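# Move three bean-filled cups from the plank to the table

## Task

Lift each of the three cups off the plank and set it upright on the table top, keeping its beans inside.

## Robot and tools

Robot: two six-joint arms, left_arm and right_arm, each ending in a five-finger hand (the left hand mirrors the right). Bases in the scene frame: left_arm near (-0.010, +0.404, 0) m, right_arm near (+0.039, -0.526, 0) m, both turned almost not at all about z.

Frames: the scene frame has its origin at table-top height midway between the nominal bases, +z up, +x away from the robot over the table, and left_arm on the +y side. Image left/right does not match arm names. Hand positions, velocities and Hand targets in results are in each arm's own base frame. Fixed cameras and the table use the scene frame.

Hand point: a point about 0.05 m in front of the palm and 0.15 m out from the wrist flange. Its +z runs along the straight fingers, +y out of the palm, +x across the palm away from the thumb (toward the thumb for the left hand). Straight fingers extend 0.06-0.07 m past it along +z and sit 0.06 m behind it along -y. A wrist bracket on the little-finger side can strike things, and with fingers level the wrist can hang up to 0.11 m (palm down) or 0.23 m (palm up) below the point.

The 28-number row (used by execute_actions and move), all values in [-1, 1], one row covering both arms: left dx, dy, dz, rx, ry, rz, then left little, ring, middle, index, thumb_bend, thumb_turn, force_limit, speed; then the same 14 for the right arm. Pose numbers are offsets, not poses: they count from that arm's Hand target as it stood when the action or move began, along that arm's base axes, turning about the Hand target position. 1.0 equals 0.6 m or 180 degrees; rx, ry, rz form a single rotation vector. All rows in one action or one move list count from the same start, not from the row before. Six zeros re-request the current Hand target. Orientation is clipped to within 32 degrees of the measured one each step.

Finger numbers are absolute targets: -1 open/straight, +1 curled. thumb_bend -1 straight to +1 bent; thumb_turn -1 beside the palm to +1 opposite the fingers. force_limit maps -1..+1 to about 0..10 N at the fingertip (0..15 N for the two thumb motors). speed rises from near zero at -1 to full at +0.48 and stays full above. No value means 'unchanged': to keep a hand as is, resend the last eight numbers sent to it (or, if none yet, its hand_measured six plus hand_force_limit and hand_speed). With the thumb turned in front, the hand grips things about 0.035-0.065 m thick (handles down to 0.025 m). For a soft grip close at speed -0.94 or lower. To squeeze harder, raise force_limit and send a more-closed target; to loosen, send a target more open than hand_measured.

Tools:
- execute_actions(actions, cameras): actions is a list of actions; each action is a list of up to 15 rows, one per 1/30 s step, the last row held if fewer are given. cameras: list of names, ["all"], or []; images come by default only for an empty actions list.
- move(target, speed, blend, stop_force, zero, blocking, cameras): target is one row or up to 15 rows, all offsets from the same starting Hand targets. speed: m/s, 0.002-3.6, default 0.25 (turns up to twice that in rad/s); one number or one per target. blend: corner rounding in m per target, 0 = stop at each. stop_force: 3-120 N for both arms; ends an arm's path when its wrist sensor feels that much push against its motion. Unreliable while the hand rotates; omit it when backing away from a contact. zero (true by default) re-zeroes before the move. blocking=false returns after about 0.5 s while the move runs, not allowed with stop_force. Paths are straight, end together, last at least 0.5 s and at most 10 s, and do not avoid obstacles. The result adds a 'move:' line: done, off_target, moving, held or fault, plus limits such as paced or held.
- wait(seconds 0-10, cameras), stop(cameras) to brake a running move.
- zoom_image(camera, region [x0, y0, x1, y1] in pixels, at most 504 by 504) on the latest image of a camera.
- show_instructions() shows the reference pages; zero_wrist_force(arm) zeroes that arm's wrist sensor; finished_scene(scene=1) ends the scene for good.

Cameras: cam_head_left, cam_head_right, cam_high, cam_low (896x504), cam_left_wrist, cam_right_wrist (672x504, fisheye).

Results: per arm end_effector_position (m), end_effector_quat_wxyz, velocities, Hand target, Joint positions and torques, Wrist force/torque along the hand axes (plus peak line), hand_measured, hand_stopped_by (moving, target, force, stalled, fault), hand_load_n (positive when the finger is pushed open; near 0 after a lost grip), hand_force_limit, hand_speed. A hand point often rests a little short of its Hand target; send the gap as a new offset.

Avoid: outside force near 150 N or joint contact torque at its limit (wrist joints 25.4 N m) causes a 10 s arm stop; stiff arms fault if driven even slightly past a firm contact. Arms touching each other, or a hand closing on the other hand, can fail the scene. Motors overheat (stop at 85 °C) when holding loads long, stretching out or pushing at unreachable poses. Keep paths away from an arm's own base. Loose objects may be nudged by outside pushes occasionally.

Each tool is called after "Request:" as name(argument=value, ...), one argument or row to a line, values as JSON.

Reference images:

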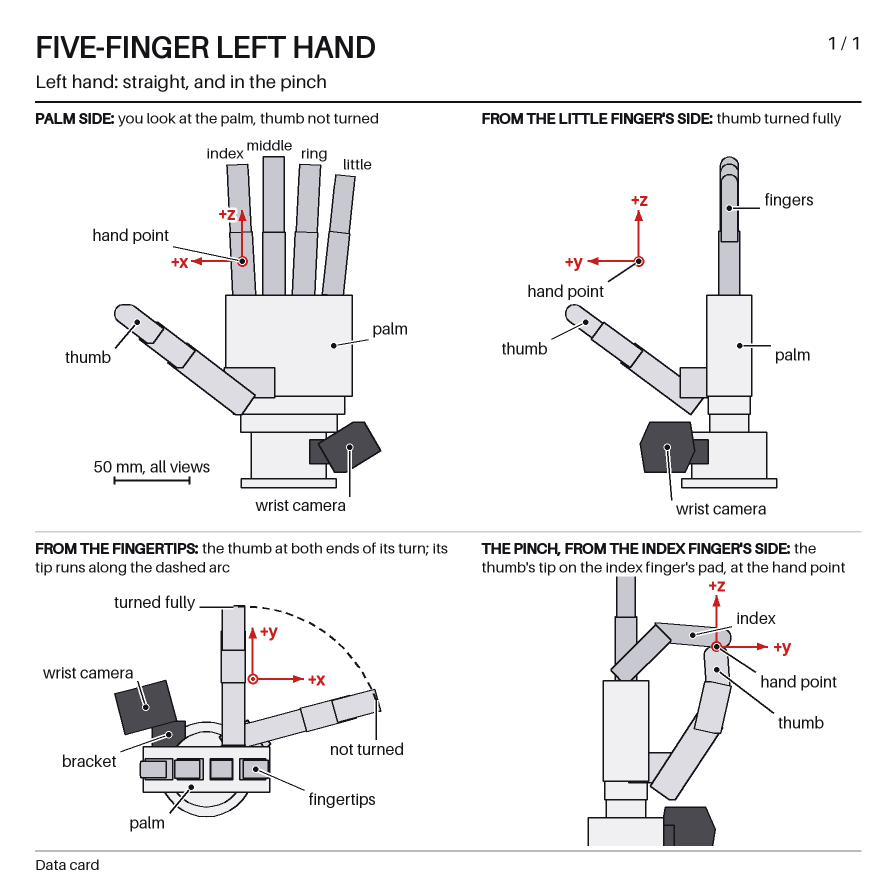

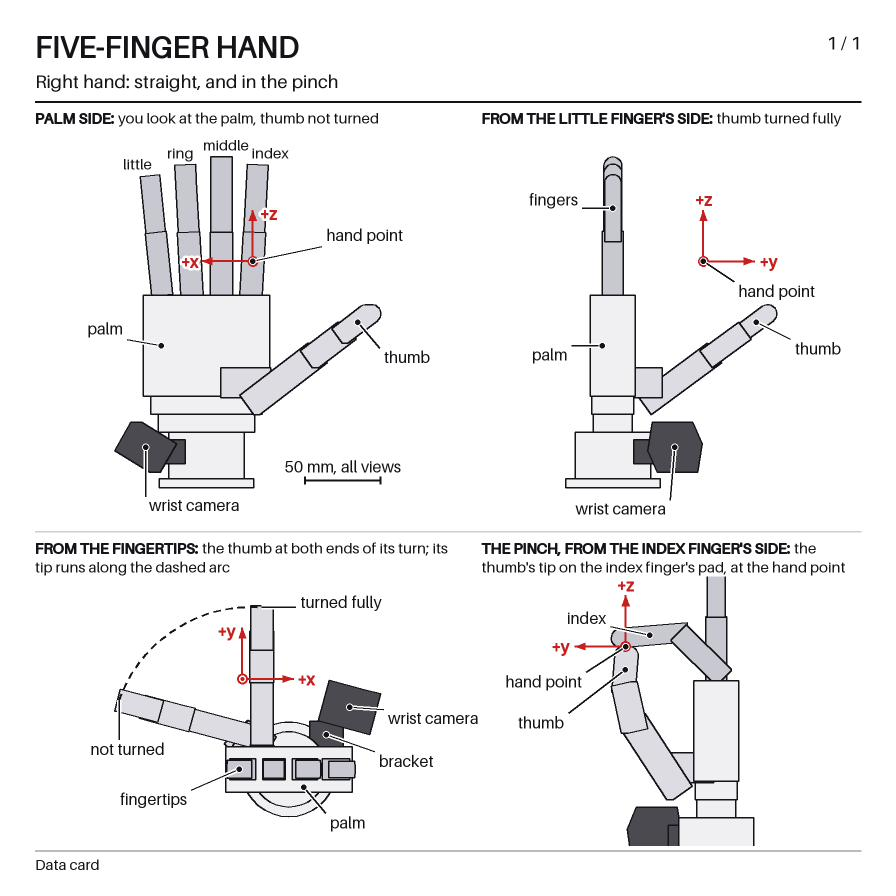

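## Session

Request:
execute_actions(
  actions=[],
  cameras=["all"],
)

Scene clock: 0.00 s.
left_arm: end_effector_position=(+0.0516, -0.1659, +0.1808) hand_measured=(-1.000, -1.000, -1.000, -1.000, -1.000, -1.000) hand_load_n=(+0.0, +0.0, +0.0, +0.0, +0.0, +0.0) hand_stopped_by=(target, target, target, target, target, target) hand_force_limit=0.00 hand_speed=-0.80 end_effector_quat_wxyz=(-0.062, +0.742, -0.668, +0.005) | right_arm: end_effector_position=(+0.2620, +0.5556, +0.2510) hand_measured=(-1.000, -1.000, -1.000, -1.000, -1.000, -1.000) hand_load_n=(+0.0, +0.0, +0.0, +0.0, +0.0, +0.0) hand_stopped_by=(target, target, target, target, target, target) hand_force_limit=0.00 hand_speed=-0.80 end_effector_quat_wxyz=(-0.012, +0.885, -0.464, -0.029)
Joint positions: left_arm=[2.966 -1.166 -2.256 1.926 -1.67 2.865] | right_arm=[0.813 -0.578 0.309 1.832 1.507 -2.934]
Joint velocities: within noise
Joint torques (N m): no reading
Motor temperatures (°C): left_arm=[35 39 43 48 46 50] | right_arm=[31 31 31 43 37 38]
Wrist force (N): no reading
Wrist torque (N m): no reading
Wrist force, peak (N): no reading
Hand target: left_arm +0.0516, -0.1659, +0.1808; -0.062, +0.742, -0.668, +0.005 | right_arm +0.2620, +0.5556, +0.2510; -0.012, +0.885, -0.464, -0.029

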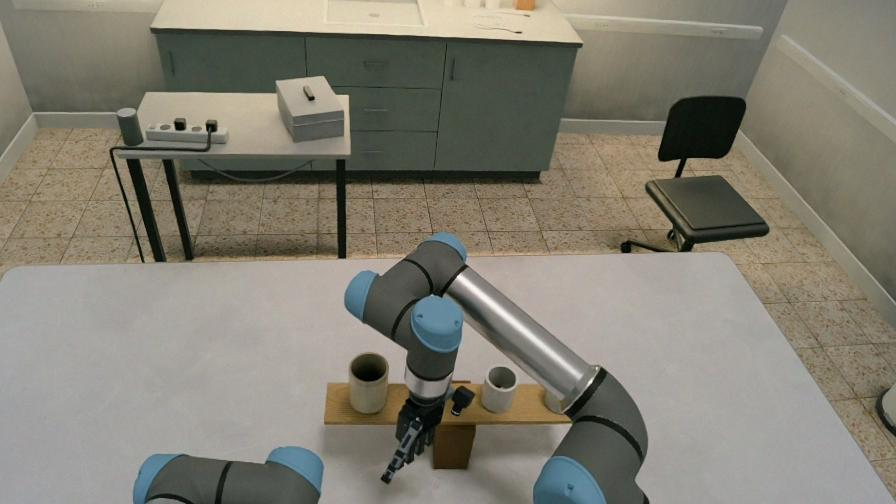

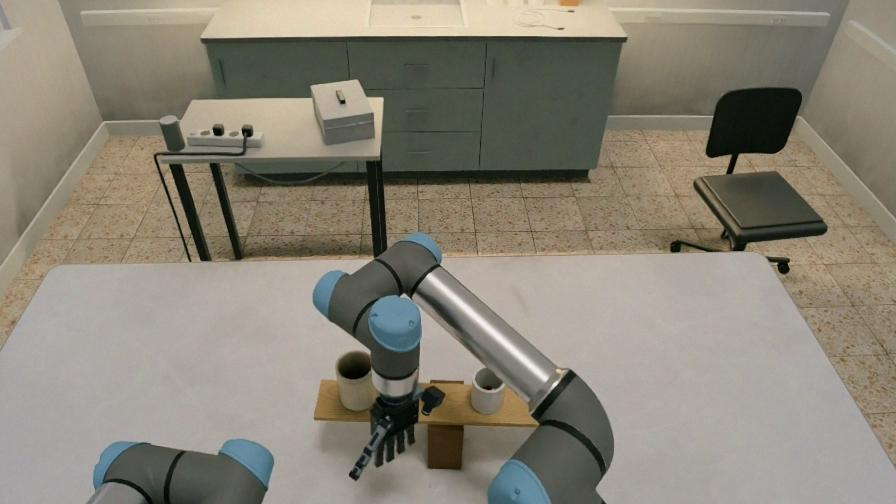

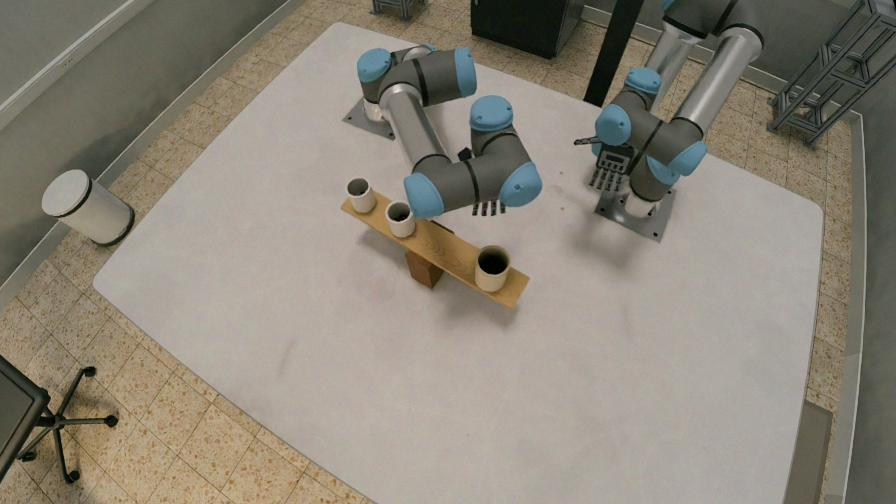

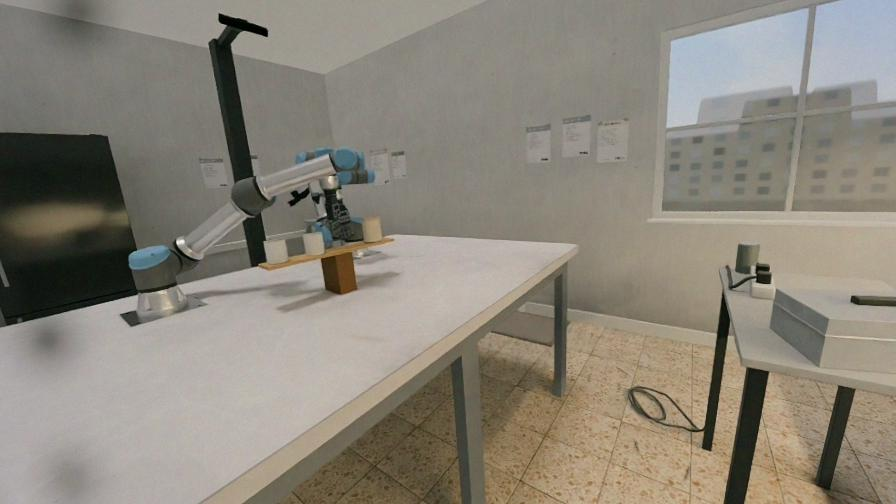

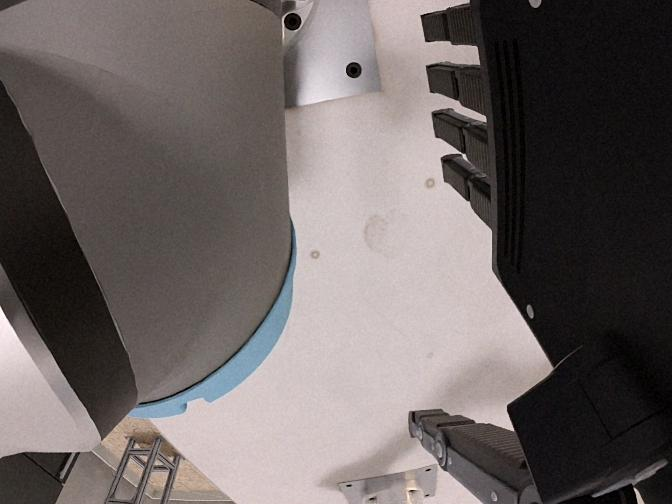

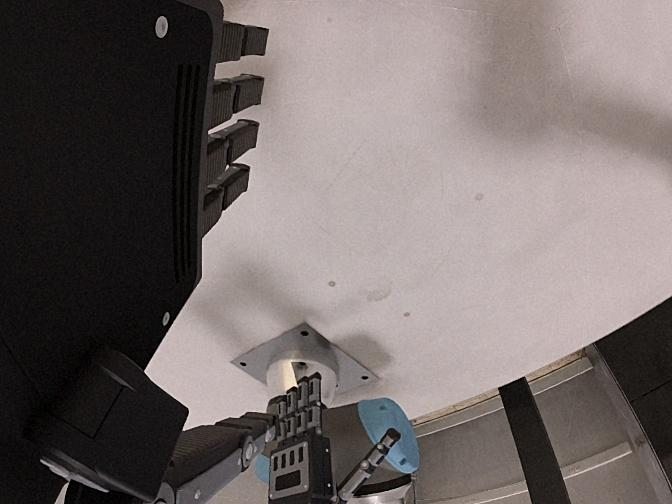

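Request:
zoom_image(
  camera="cam_head_left",
  region=[300, 320, 620, 500],
)

Request:
zoom_image(
  camera="cam_high",
  region=[320, 160, 560, 320],
)

Request:
zoom_image(
  camera="cam_low",
  region=[240, 180, 420, 310],
)

Request:
zoom_image(
  camera="cam_head_right",
  region=[300, 320, 620, 500],
)

Scaled by 1.575 from the camera's 896x504 image, which has a finer 1280x720 frame.

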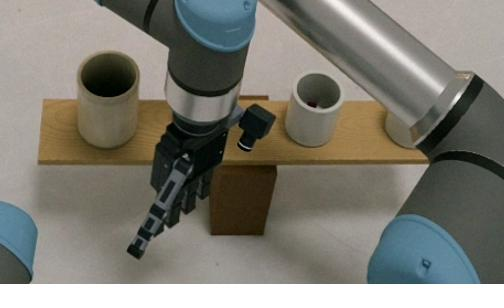

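Scaled by 2.100 from the camera's 896x504 image, which has a finer 1280x720 frame.

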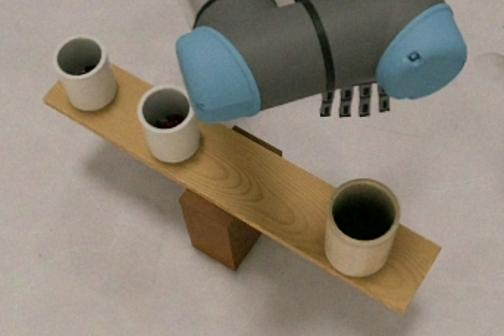

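Scaled by 2.800 from the camera's 896x504 image, which has a finer 1280x720 frame.

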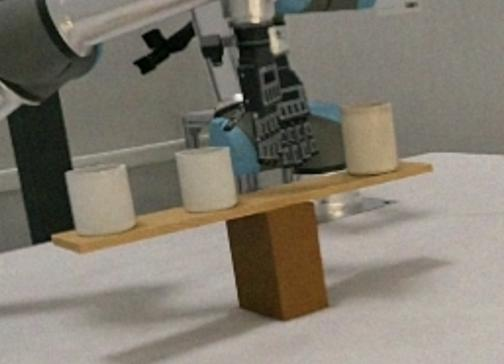

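Scaled by 1.575 from the camera's 896x504 image, which has a finer 1280x720 frame.

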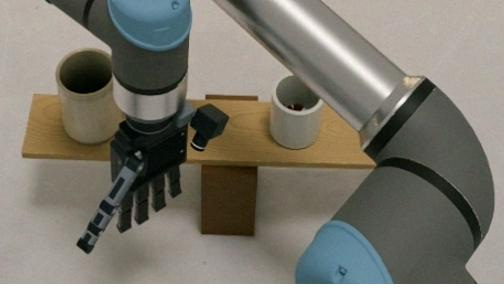

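Request:
move(
  target=[0.4368,-0.1563,0.1987,0.3409,-0.2678,-0.4381,-1,-1,-1,-1,-1,1,0,0.2,0.03,-0.3493,0.1817,-0.2084,-0.4008,0.2574,-1,-1,-1,-1,-1,1,0,0.2],
  speed=0.3,
  cameras=["all"],
)

Scene clock: 395.47 s.
left_arm: end_effector_position=(+0.1866, -0.2143, +0.2422) hand_measured=(-1.000, -1.000, -1.000, -1.000, -1.000, +1.000) hand_load_n=(+0.0, +0.0, +0.0, +0.0, +0.0, +0.0) hand_stopped_by=(target, target, target, target, target, target) hand_force_limit=0.00 hand_speed=0.20 end_effector_quat_wxyz=(+0.388, -0.407, +0.827, -0.003) | right_arm: end_effector_position=(+0.2704, +0.4576, +0.3021) hand_measured=(-1.000, -1.000, -1.000, -1.000, -1.000, +1.000) hand_load_n=(-0.5, +0.0, +0.0, +0.0, +0.0, +0.0) hand_stopped_by=(target, target, target, target, target, target) hand_force_limit=0.00 hand_speed=0.20 end_effector_quat_wxyz=(-0.006, +0.917, -0.269, +0.293)
Joint positions: left_arm=[2.242 -1.6 -1.824 2.075 -2.342 2.99] | right_arm=[0.995 -0.927 0.79 1.504 2.134 -3.207]
Joint torques (N m): left_arm=[14.27 27.55 9.18 -3.51 -2.41 -1.03] | right_arm=[-7.69 -34.75 -25.3 3.51 -1.91 2.07]
Wrist force (N): left_arm=[0.4 -0.9 0.1] | right_arm=[-1.0 1.1 -0.2]
Wrist torque (N m): left_arm=[-0.10 -0.03 0.24] | right_arm=[0.15 0.11 0.00]
Wrist force, peak (N): left_arm=[0.3 -1.3 -0.3] | right_arm=[-1.6 3.2 -3.0]
Hand target: left_arm +0.1866, -0.2142, +0.2422; +0.388, -0.407, +0.827, -0.003 (not the last commanded pose) | right_arm +0.2704, +0.4576, +0.3021; -0.006, +0.917, -0.269, +0.293 (not the last commanded pose)
Off the commanded pose: left_arm 0.147 m, 54 deg | right_arm 0.126 m, 50 deg.
move: held (right_arm; a check stopped the path), off_target (left_arm; braked when a check withheld steps of right_arm); limits=held
pose unreachable (right arm): on one or more control steps of this call, first in action 0 (counted from 0), this arm could not follow its commanded pose, so it was not sent that pose on those steps. It may still have moved: this result reports where it is.
cause: moving toward the commanded pose would bring a part of the arm too close to another arm (a part of this arm just beyond joint 5 (wrist 2) and a part of the left arm just beyond its joint 4 (wrist 1), 13 mm apart when this arm was first held).
camera_calibration:
cam_left_wrist: T_world_to_cam=[[0.55603, -0.822216, 0.121621, -0.304891], [-0.794355, -0.56875, -0.213363, 0.0691293], [0.244602, 0.0220257, -0.969373, 0.306232], [0, 0, 0, 1]] pos_world=[0.149537, -0.218114, 0.348684]
cam_right_wrist: T_world_to_cam=[[-0.279832, -0.957562, -0.0690535, 0.538445], [-0.958001, 0.283208, -0.0450337, 0.144883], [0.062679, 0.0535514, -0.996596, 0.383205], [0, 0, 0, 1]] pos_world=[0.265453, 0.454041, 0.425607]

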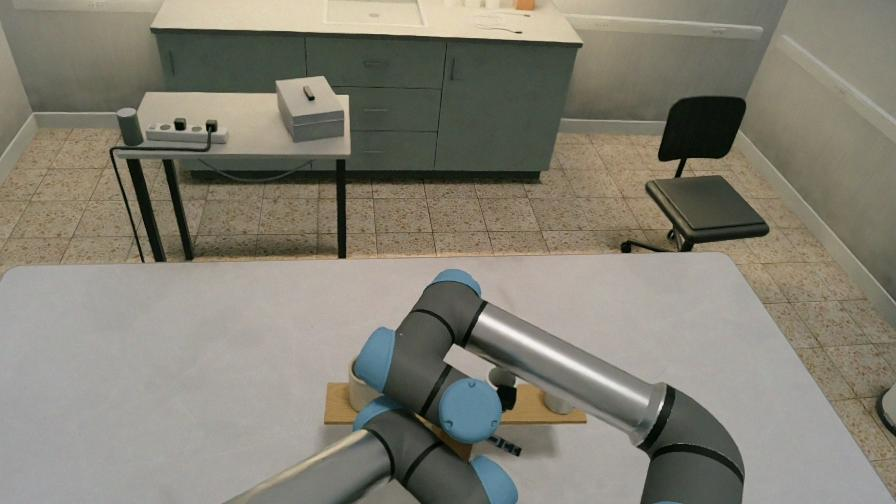

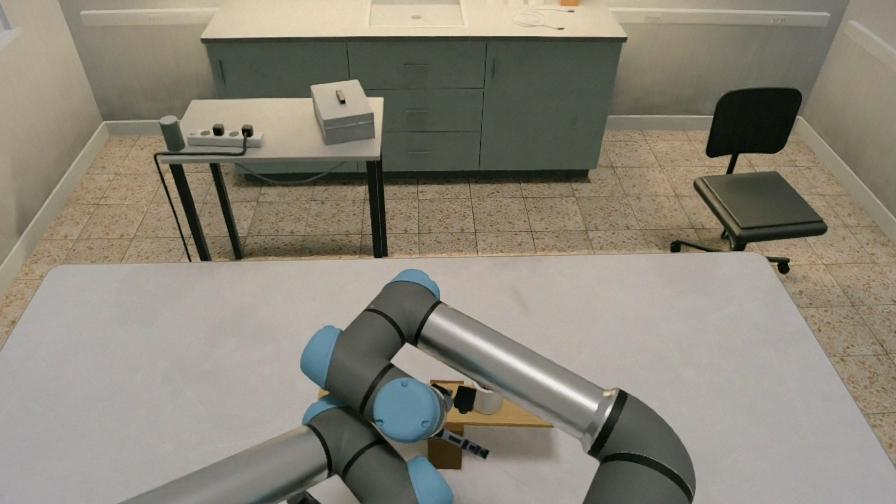

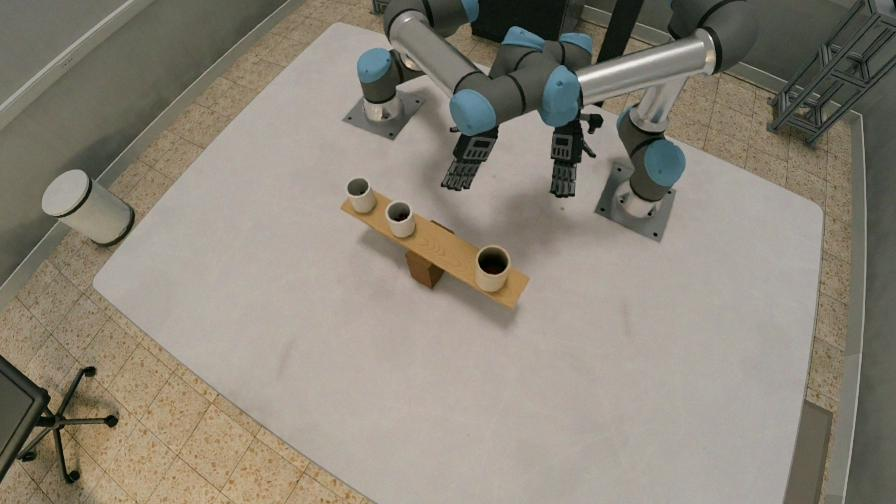

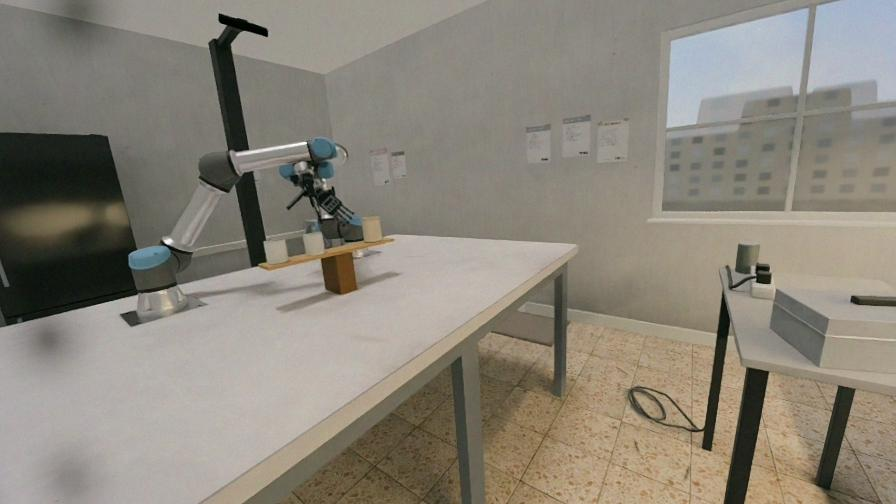

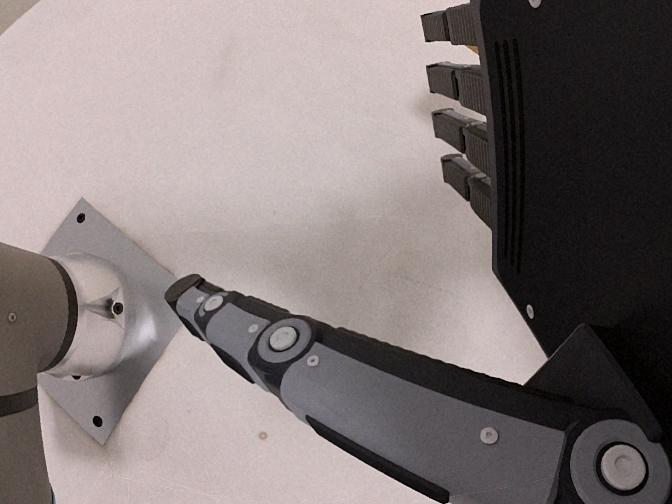

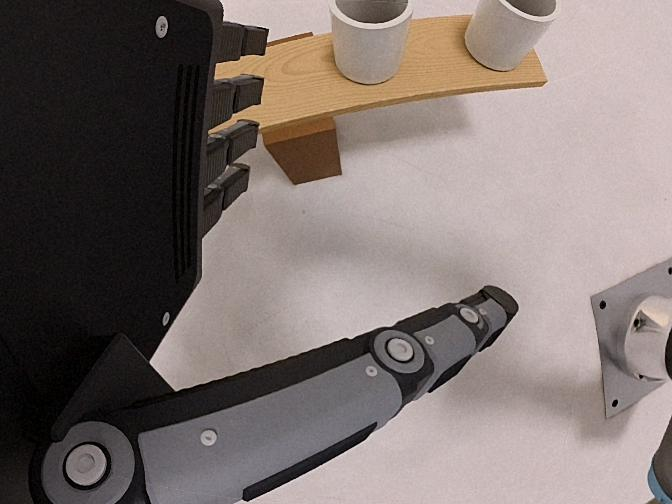

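Request:
zoom_image(
  camera="cam_high",
  region=[330, 165, 540, 315],
)

Request:
zoom_image(
  camera="cam_low",
  region=[250, 200, 410, 310],
)

Request:
zoom_image(
  camera="cam_right_wrist",
  region=[200, 0, 600, 200],
)

Scaled by 2.400 from the camera's 896x504 image, which has a finer 1280x720 frame.

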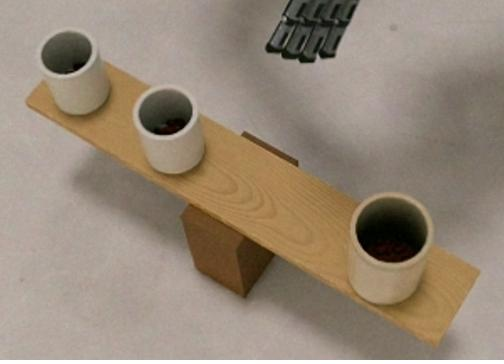

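Scaled by 3.150 from the camera's 896x504 image, which has a finer 1280x720 frame.

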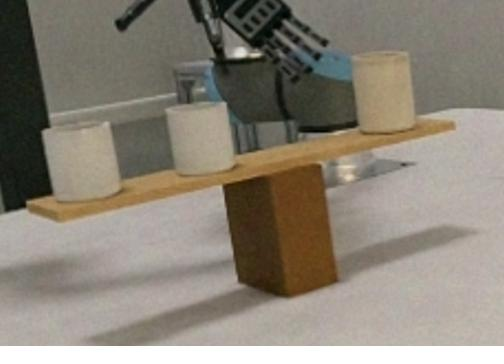

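Scaled by 1.260 from the camera's 672x504 image, which has a finer 960x720 frame.

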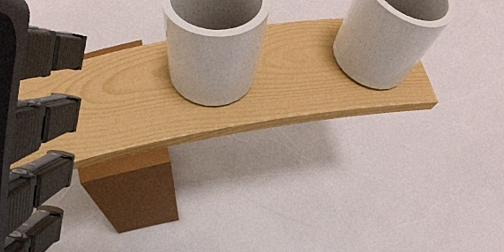

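Request:
move(
  target=[0,0,0,0,0,0,-1,-1,-1,-1,-1,1,0,0.2,0.0548,-0.139,-0.1368,-0.0732,-0.2343,0.2434,-1,-1,-1,-1,-1,1,0,0.2],
  speed=0.35,
)

Scene clock: 535.60 s.
left_arm: end_effector_position=(+0.1866, -0.2142, +0.2422) hand_measured=(-1.000, -1.000, -1.000, -1.000, -1.000, +1.000) hand_load_n=(+0.0, +0.0, +0.0, +0.0, +0.0, +0.0) hand_stopped_by=(target, target, target, target, target, target) hand_force_limit=0.00 hand_speed=0.20 end_effector_quat_wxyz=(+0.388, -0.407, +0.827, -0.003) | right_arm: end_effector_position=(+0.2704, +0.4576, +0.3019) hand_measured=(-1.000, -1.000, -1.000, -1.000, -1.000, +1.000) hand_load_n=(+0.0, +0.0, +0.0, +0.0, +0.0, +0.0) hand_stopped_by=(target, target, target, target, target, target) hand_force_limit=0.00 hand_speed=0.20 end_effector_quat_wxyz=(-0.006, +0.917, -0.269, +0.294)
Joint positions: left_arm=[2.243 -1.6 -1.824 2.075 -2.342 2.99] | right_arm=[0.995 -0.928 0.791 1.502 2.135 -3.207]
Joint torques (N m): left_arm=[13.13 27.58 9.63 -0.97 -2.77 2.27] | right_arm=[-2.67 -40.16 -25.59 3.56 0.19 0.93]
Wrist force (N): left_arm=[0.3 -0.5 0.0] | right_arm=[-1.0 1.1 -0.3]
Wrist torque (N m): left_arm=[-0.03 -0.04 0.21] | right_arm=[0.16 0.10 0.04]
Wrist force, peak (N): left_arm=[0.4 -1.0 0.1] | right_arm=[-1.3 1.1 -0.3]
Hand target: left_arm +0.1866, -0.2142, +0.2422; +0.388, -0.407, +0.827, -0.003 | right_arm +0.2704, +0.4576, +0.3019; -0.006, +0.917, -0.269, +0.294 (not the last commanded pose)
Off the commanded pose: left_arm 0.000 m, 0 deg | right_arm 0.121 m, 62 deg.
move: held (right_arm; a check stopped the path); limits=held
pose unreachable (right arm): on one or more control steps of this call, first in action 0 (counted from 0), this arm could not follow its commanded pose, so it was not sent that pose on those steps. It may still have moved: this result reports where it is.
cause: moving toward the commanded pose would bring a part of the arm too close to another arm (a part of this arm just beyond joint 4 (wrist 1) and a part of the left arm just beyond its joint 3 (elbow), along the way the arms are being sent, or toward where that arm still pushes).

Request:
move(
  target=[0.3207,-0.1077,-0.037,0.1438,-0.1599,-0.3190,-1,-1,-1,-1,-1,1,0,0.2,0,0,0,0,0,0,-1,-1,-1,-1,-1,1,0,0.2],
  speed=0.3,
)

Scene clock: 552.37 s.
left_arm: end_effector_position=(+0.3790, -0.2787, +0.2200) hand_measured=(-1.000, -1.000, -1.000, -1.000, -1.000, +1.000) hand_load_n=(+0.0, +0.0, +0.0, +0.0, +0.0, +0.5) hand_stopped_by=(target, target, target, target, target, target) hand_force_limit=0.00 hand_speed=0.20 end_effector_quat_wxyz=(+0.599, +0.138, +0.781, -0.105) | right_arm: end_effector_position=(+0.2704, +0.4576, +0.3019) hand_measured=(-1.000, -1.000, -1.000, -1.000, -1.000, +1.000) hand_load_n=(+0.0, +0.0, +0.0, +0.0, +0.0, +0.0) hand_stopped_by=(target, target, target, target, target, target) hand_force_limit=0.00 hand_speed=0.20 end_effector_quat_wxyz=(-0.006, +0.917, -0.269, +0.294)
Joint positions: left_arm=[2.545 -1.41 -2.183 3.323 -1.809 4.648] | right_arm=[0.995 -0.928 0.791 1.502 2.135 -3.207]
Joint torques (N m): left_arm=[-11.46 2.89 31.48 1.54 0.66 1.22] | right_arm=[-7.45 -35.18 -25.54 3.51 -1.66 1.84]
Wrist force (N): left_arm=[-0.1 -1.3 -0.2] | right_arm=[-0.9 0.8 -0.2]
Wrist torque (N m): left_arm=[-0.16 0.14 0.16] | right_arm=[0.13 0.09 0.05]
Wrist force, peak (N): left_arm=[-0.3 -1.6 0.3] | right_arm=[-1.2 1.2 -0.1]
Hand target: left_arm +0.3791, -0.2788, +0.2200; +0.599, +0.138, +0.781, -0.105 | right_arm +0.2704, +0.4576, +0.3019; -0.006, +0.917, -0.269, +0.294
Off the commanded pose: left_arm 0.000 m, 0 deg | right_arm 0.000 m, 0 deg.
move: done

Now the right arm.

Request:
move(
  target=[0,0,0,0,0,0,-1,-1,-1,-1,-1,1,0,0.2,0.0548,-0.139,-0.1368,-0.0732,-0.2343,0.2434,-1,-1,-1,-1,-1,1,0,0.2],
  speed=0.35,
  cameras=["all"],
)

Scene clock: 558.87 s.
left_arm: end_effector_position=(+0.3791, -0.2788, +0.2200) hand_measured=(-1.000, -1.000, -1.000, -1.000, -1.000, +1.000) hand_load_n=(+0.0, +0.0, +0.0, +0.0, +0.0, +0.5) hand_stopped_by=(target, target, target, target, target, target) hand_force_limit=0.00 hand_speed=0.20 end_effector_quat_wxyz=(+0.599, +0.138, +0.781, -0.105) | right_arm: end_effector_position=(+0.3033, +0.3742, +0.2199) hand_measured=(-1.000, -1.000, -1.000, -1.000, -1.000, +1.000) hand_load_n=(-0.5, +0.0, +0.0, +0.0, +0.0, +0.0) hand_stopped_by=(target, target, target, target, target, target) hand_force_limit=0.00 hand_speed=0.20 end_effector_quat_wxyz=(-0.106, +0.781, +0.138, +0.600)
Joint positions: left_arm=[2.545 -1.411 -2.183 3.323 -1.809 4.648] | right_arm=[1.01 -1.54 2.012 -0.147 2.205 -4.515]
Joint torques (N m): left_arm=[-14.7 2.45 31.67 1.99 -1.66 1.82] | right_arm=[4.56 -19.35 -11.2 -1.64 0.91 -2.14]
Wrist force (N): left_arm=[-0.3 -1.2 -0.4] | right_arm=[-1.2 0.9 -0.9]
Wrist torque (N m): left_arm=[-0.12 0.17 0.13] | right_arm=[0.15 0.13 -0.10]
Wrist force, peak (N): left_arm=[-0.3 -1.7 -0.4] | right_arm=[-2.1 1.5 -1.0]
Hand target: left_arm +0.3791, -0.2788, +0.2200; +0.599, +0.138, +0.781, -0.105 | right_arm +0.3033, +0.3742, +0.2198; -0.106, +0.781, +0.138, +0.600
Off the commanded pose: left_arm 0.000 m, 0 deg | right_arm 0.000 m, 0 deg.
move: done
camera_calibration:
cam_left_wrist: T_world_to_cam=[[-0.379423, -0.885402, -0.268518, -0.0395021], [-0.611296, 0.457749, -0.645588, 0.492454], [0.694518, -0.0808069, -0.714923, -0.0161203], [0, 0, 0, 1]] pos_world=[0.297243, -0.261698, 0.29579]
cam_right_wrist: T_world_to_cam=[[0.433234, -0.872103, 0.227476, 0.148714], [-0.593121, -0.465912, -0.656608, 0.500503], [0.678613, 0.149544, -0.719111, 0.0199627], [0, 0, 0, 1]] pos_world=[0.218884, 0.359899, 0.30916]

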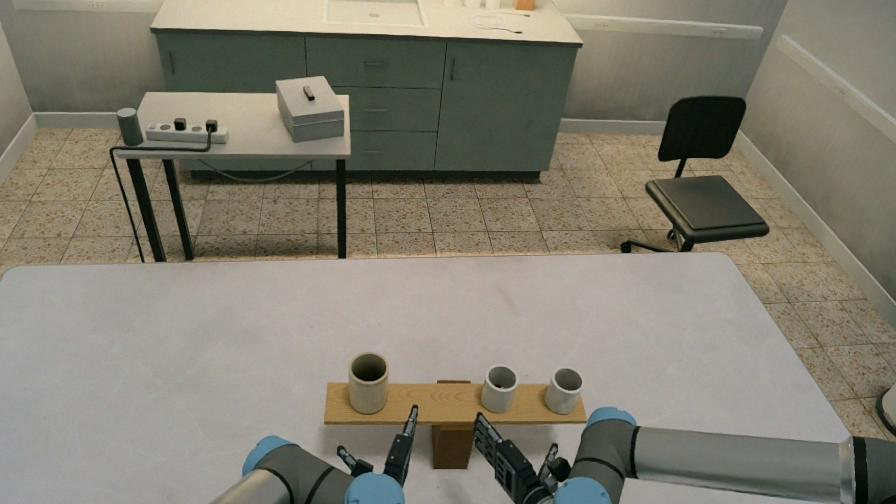

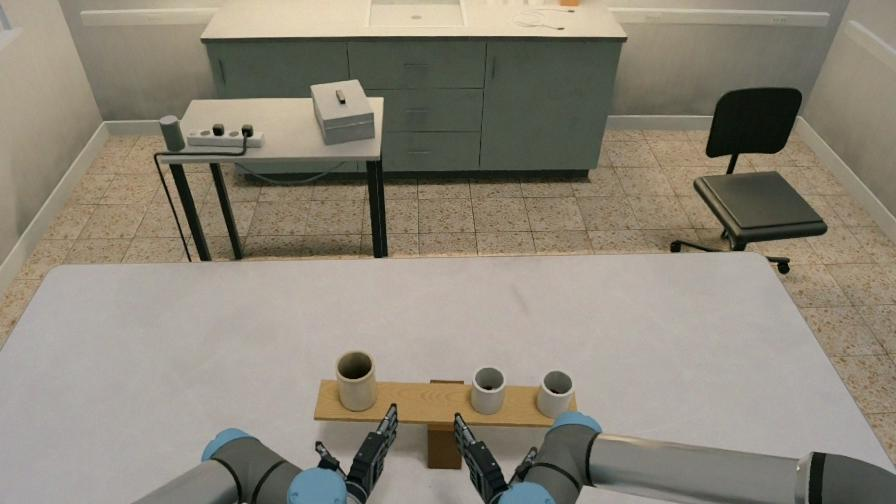

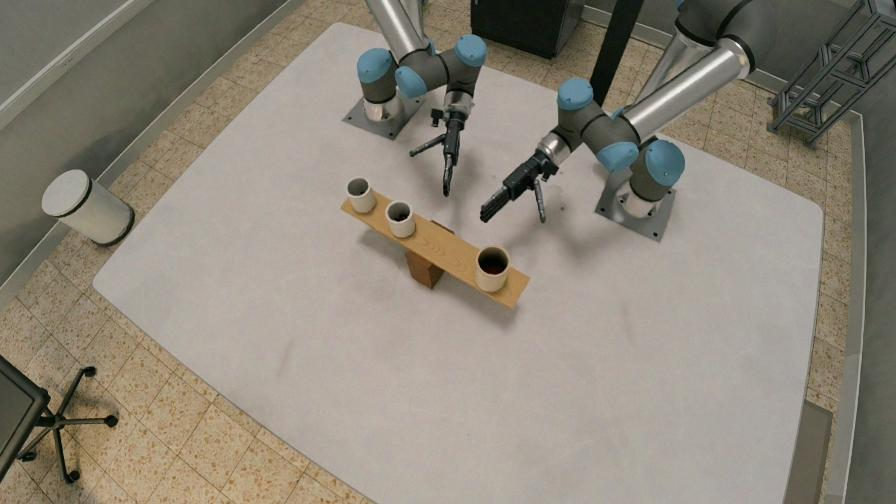

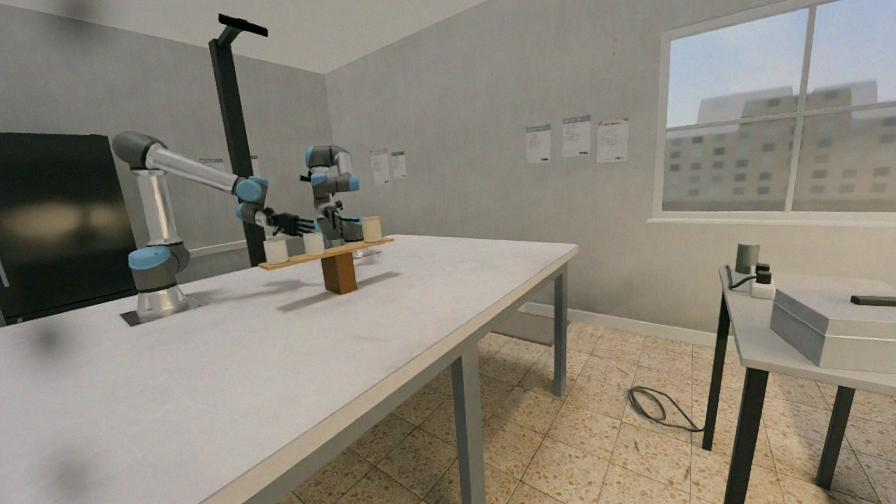

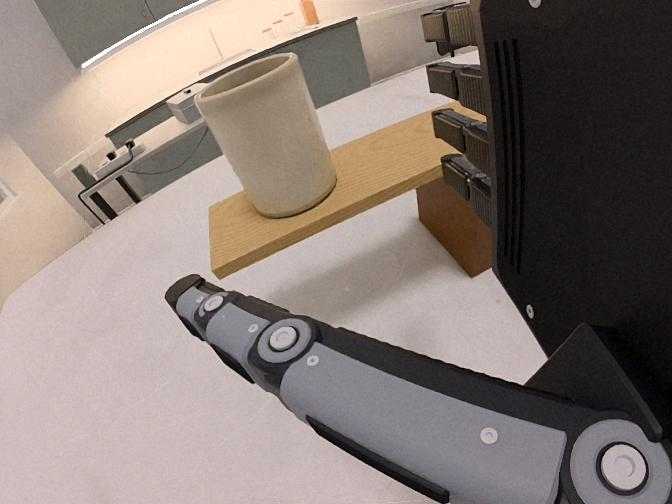

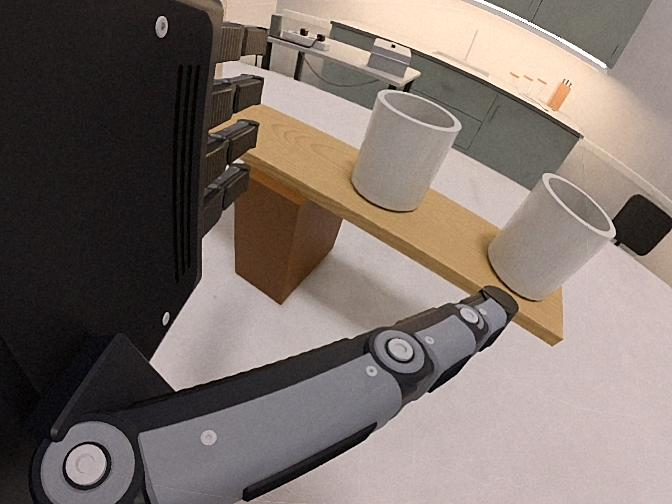

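Request:
zoom_image(
  camera="cam_head_left",
  region=[310, 340, 610, 490],
)

Request:
zoom_image(
  camera="cam_high",
  region=[330, 120, 580, 320],
)

Scaled by 1.680 from the camera's 896x504 image, which has a finer 1280x720 frame.

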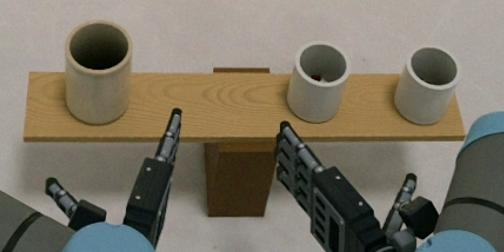

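Scaled by 2.016 from the camera's 896x504 image, which has a finer 1280x720 frame.

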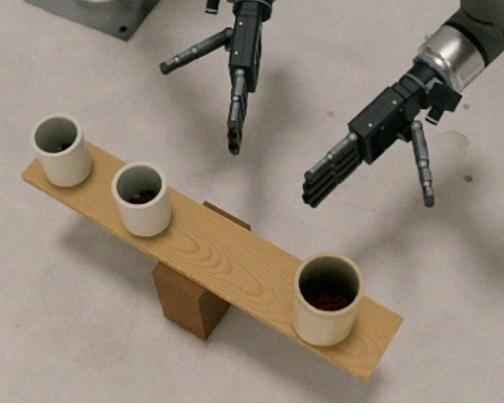

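Request:
zoom_image(
  camera="cam_right_wrist",
  region=[330, 70, 630, 310],
)

Request:
zoom_image(
  camera="cam_left_wrist",
  region=[160, 30, 480, 290],
)

Request:
zoom_image(
  camera="cam_low",
  region=[250, 200, 410, 310],
)

Scaled by 1.680 from the camera's 672x504 image, which has a finer 960x720 frame.

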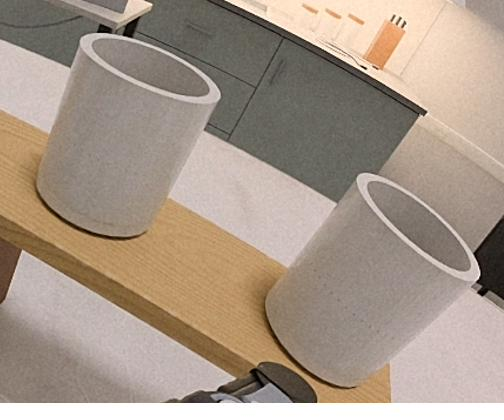

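Scaled by 1.575 from the camera's 672x504 image, which has a finer 960x720 frame.

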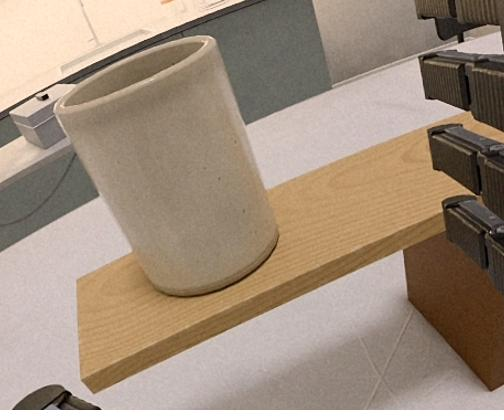

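Scaled by 3.150 from the camera's 896x504 image, which has a finer 1280x720 frame.

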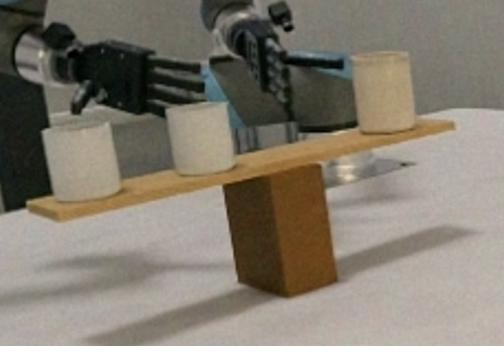

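Request:
move(
  target=[0.1583,0.003,-0.0333,0,0,0,-1,-1,-1,-1,-1,1,0,0.2,0.1665,0.0057,-0.0333,0,0,0,-1,-1,-1,-1,-1,1,0,0.2],
  speed=0.2,
  cameras=["all"],
)

Scene clock: 665.77 s.
left_arm: end_effector_position=(+0.4741, -0.2770, +0.2001) hand_measured=(-1.000, -1.000, -1.000, -1.000, -1.000, +1.000) hand_load_n=(+0.0, +0.0, +0.0, +0.0, +0.0, +0.5) hand_stopped_by=(target, target, target, target, target, target) hand_force_limit=0.00 hand_speed=0.20 end_effector_quat_wxyz=(+0.599, +0.138, +0.781, -0.105) | right_arm: end_effector_position=(+0.4031, +0.3776, +0.1999) hand_measured=(-1.000, -1.000, -1.000, -1.000, -1.000, +1.000) hand_load_n=(+0.0, +0.0, +0.0, +0.0, +0.0, +0.5) hand_stopped_by=(target, target, target, target, target, target) hand_force_limit=0.00 hand_speed=0.20 end_effector_quat_wxyz=(-0.106, +0.781, +0.138, +0.600)
Joint positions: left_arm=[2.712 -1.582 -2.085 3.403 -1.648 4.693] | right_arm=[0.791 -1.444 1.962 -0.231 1.996 -4.592]
Joint torques (N m): left_arm=[-9.35 16.22 14.25 -0.73 -0.07 -2.95] | right_arm=[-6.67 -25.34 -13.87 -0.03 0.78 1.95]
Motor temperatures (°C): left_arm=[32 37 38 44 41 47] | right_arm=[30 29 29 39 36 36]
Wrist force (N): left_arm=[-0.6 -1.0 -0.2] | right_arm=[-1.3 0.8 -0.7]
Wrist torque (N m): left_arm=[-0.12 0.26 0.09] | right_arm=[0.15 0.12 -0.06]
Wrist force, peak (N): left_arm=[-0.1 -2.1 -1.5] | right_arm=[-1.3 0.1 -2.5]
Hand target: left_arm +0.4740, -0.2770, +0.2000; +0.599, +0.138, +0.781, -0.105 | right_arm +0.4032, +0.3776, +0.1999; -0.106, +0.781, +0.138, +0.600
Off the commanded pose: left_arm 0.000 m, 0 deg | right_arm 0.000 m, 0 deg.
move: done
camera_calibration:
cam_left_wrist: T_world_to_cam=[[-0.379265, -0.885465, -0.268534, -0.00719293], [-0.61133, 0.457646, -0.645629, 0.536808], [0.694575, -0.0807012, -0.71488, -0.0961797], [0, 0, 0, 1]] pos_world=[0.392243, -0.259799, 0.27589]
cam_right_wrist: T_world_to_cam=[[0.433353, -0.87196, 0.227798, 0.11281], [-0.592962, -0.466214, -0.656537, 0.548186], [0.678676, 0.149437, -0.719074, -0.0626456], [0, 0, 0, 1]] pos_world=[0.318683, 0.363299, 0.28916]

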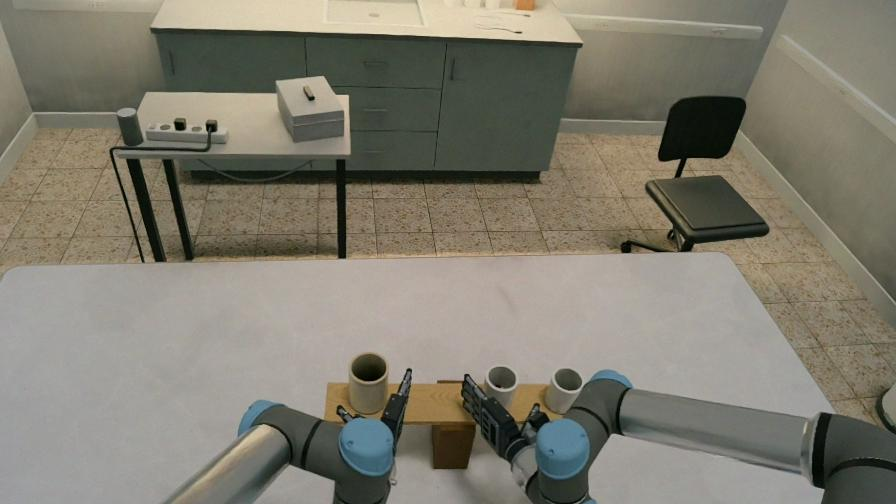

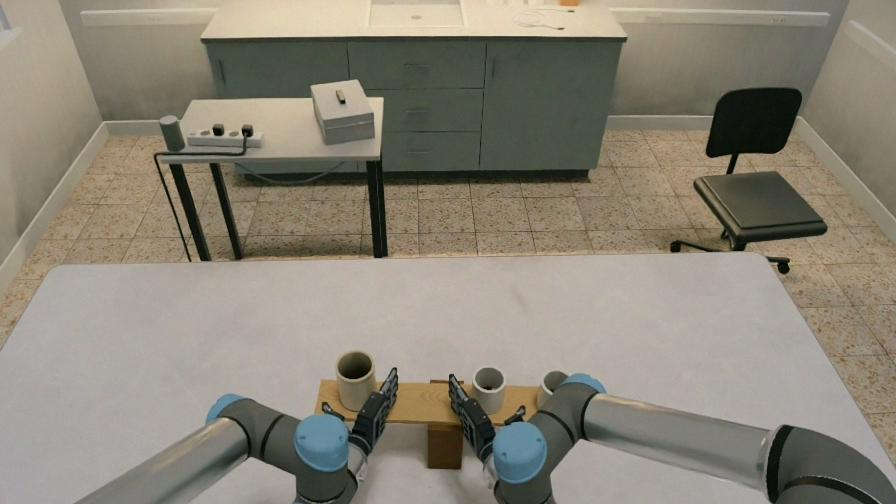

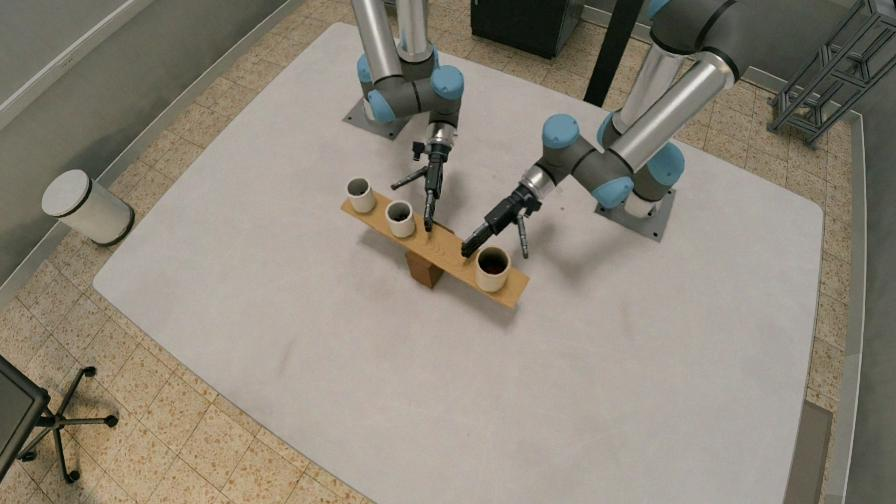

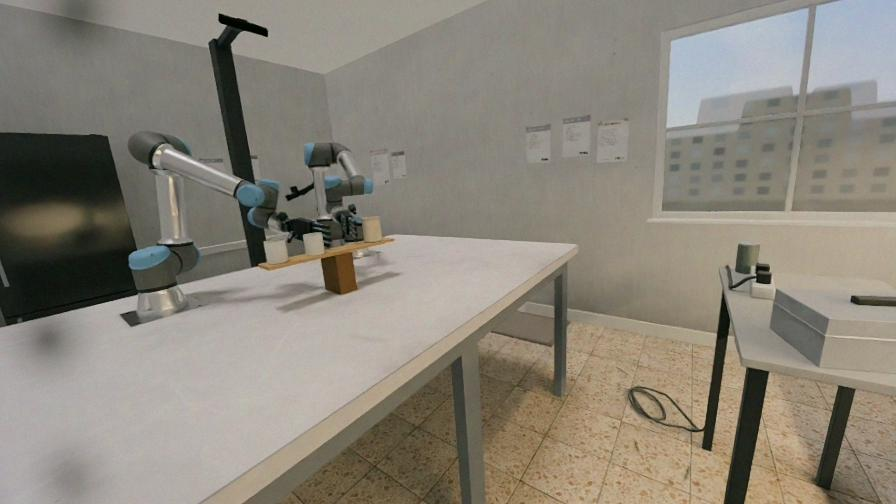

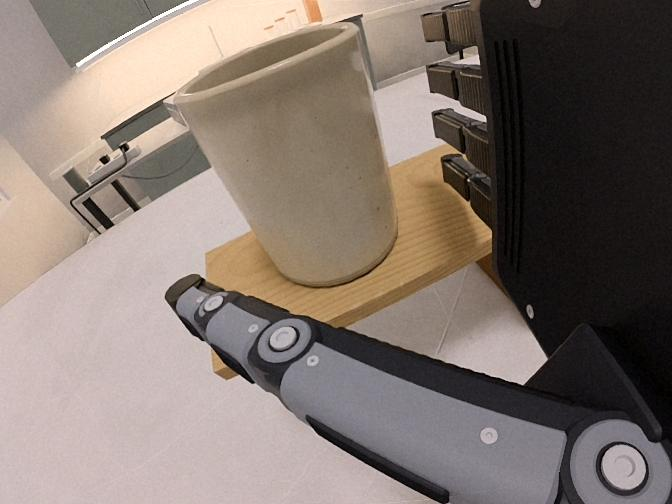

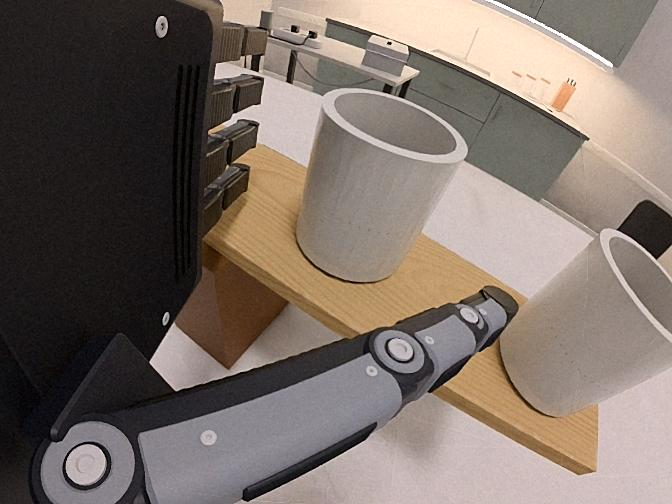

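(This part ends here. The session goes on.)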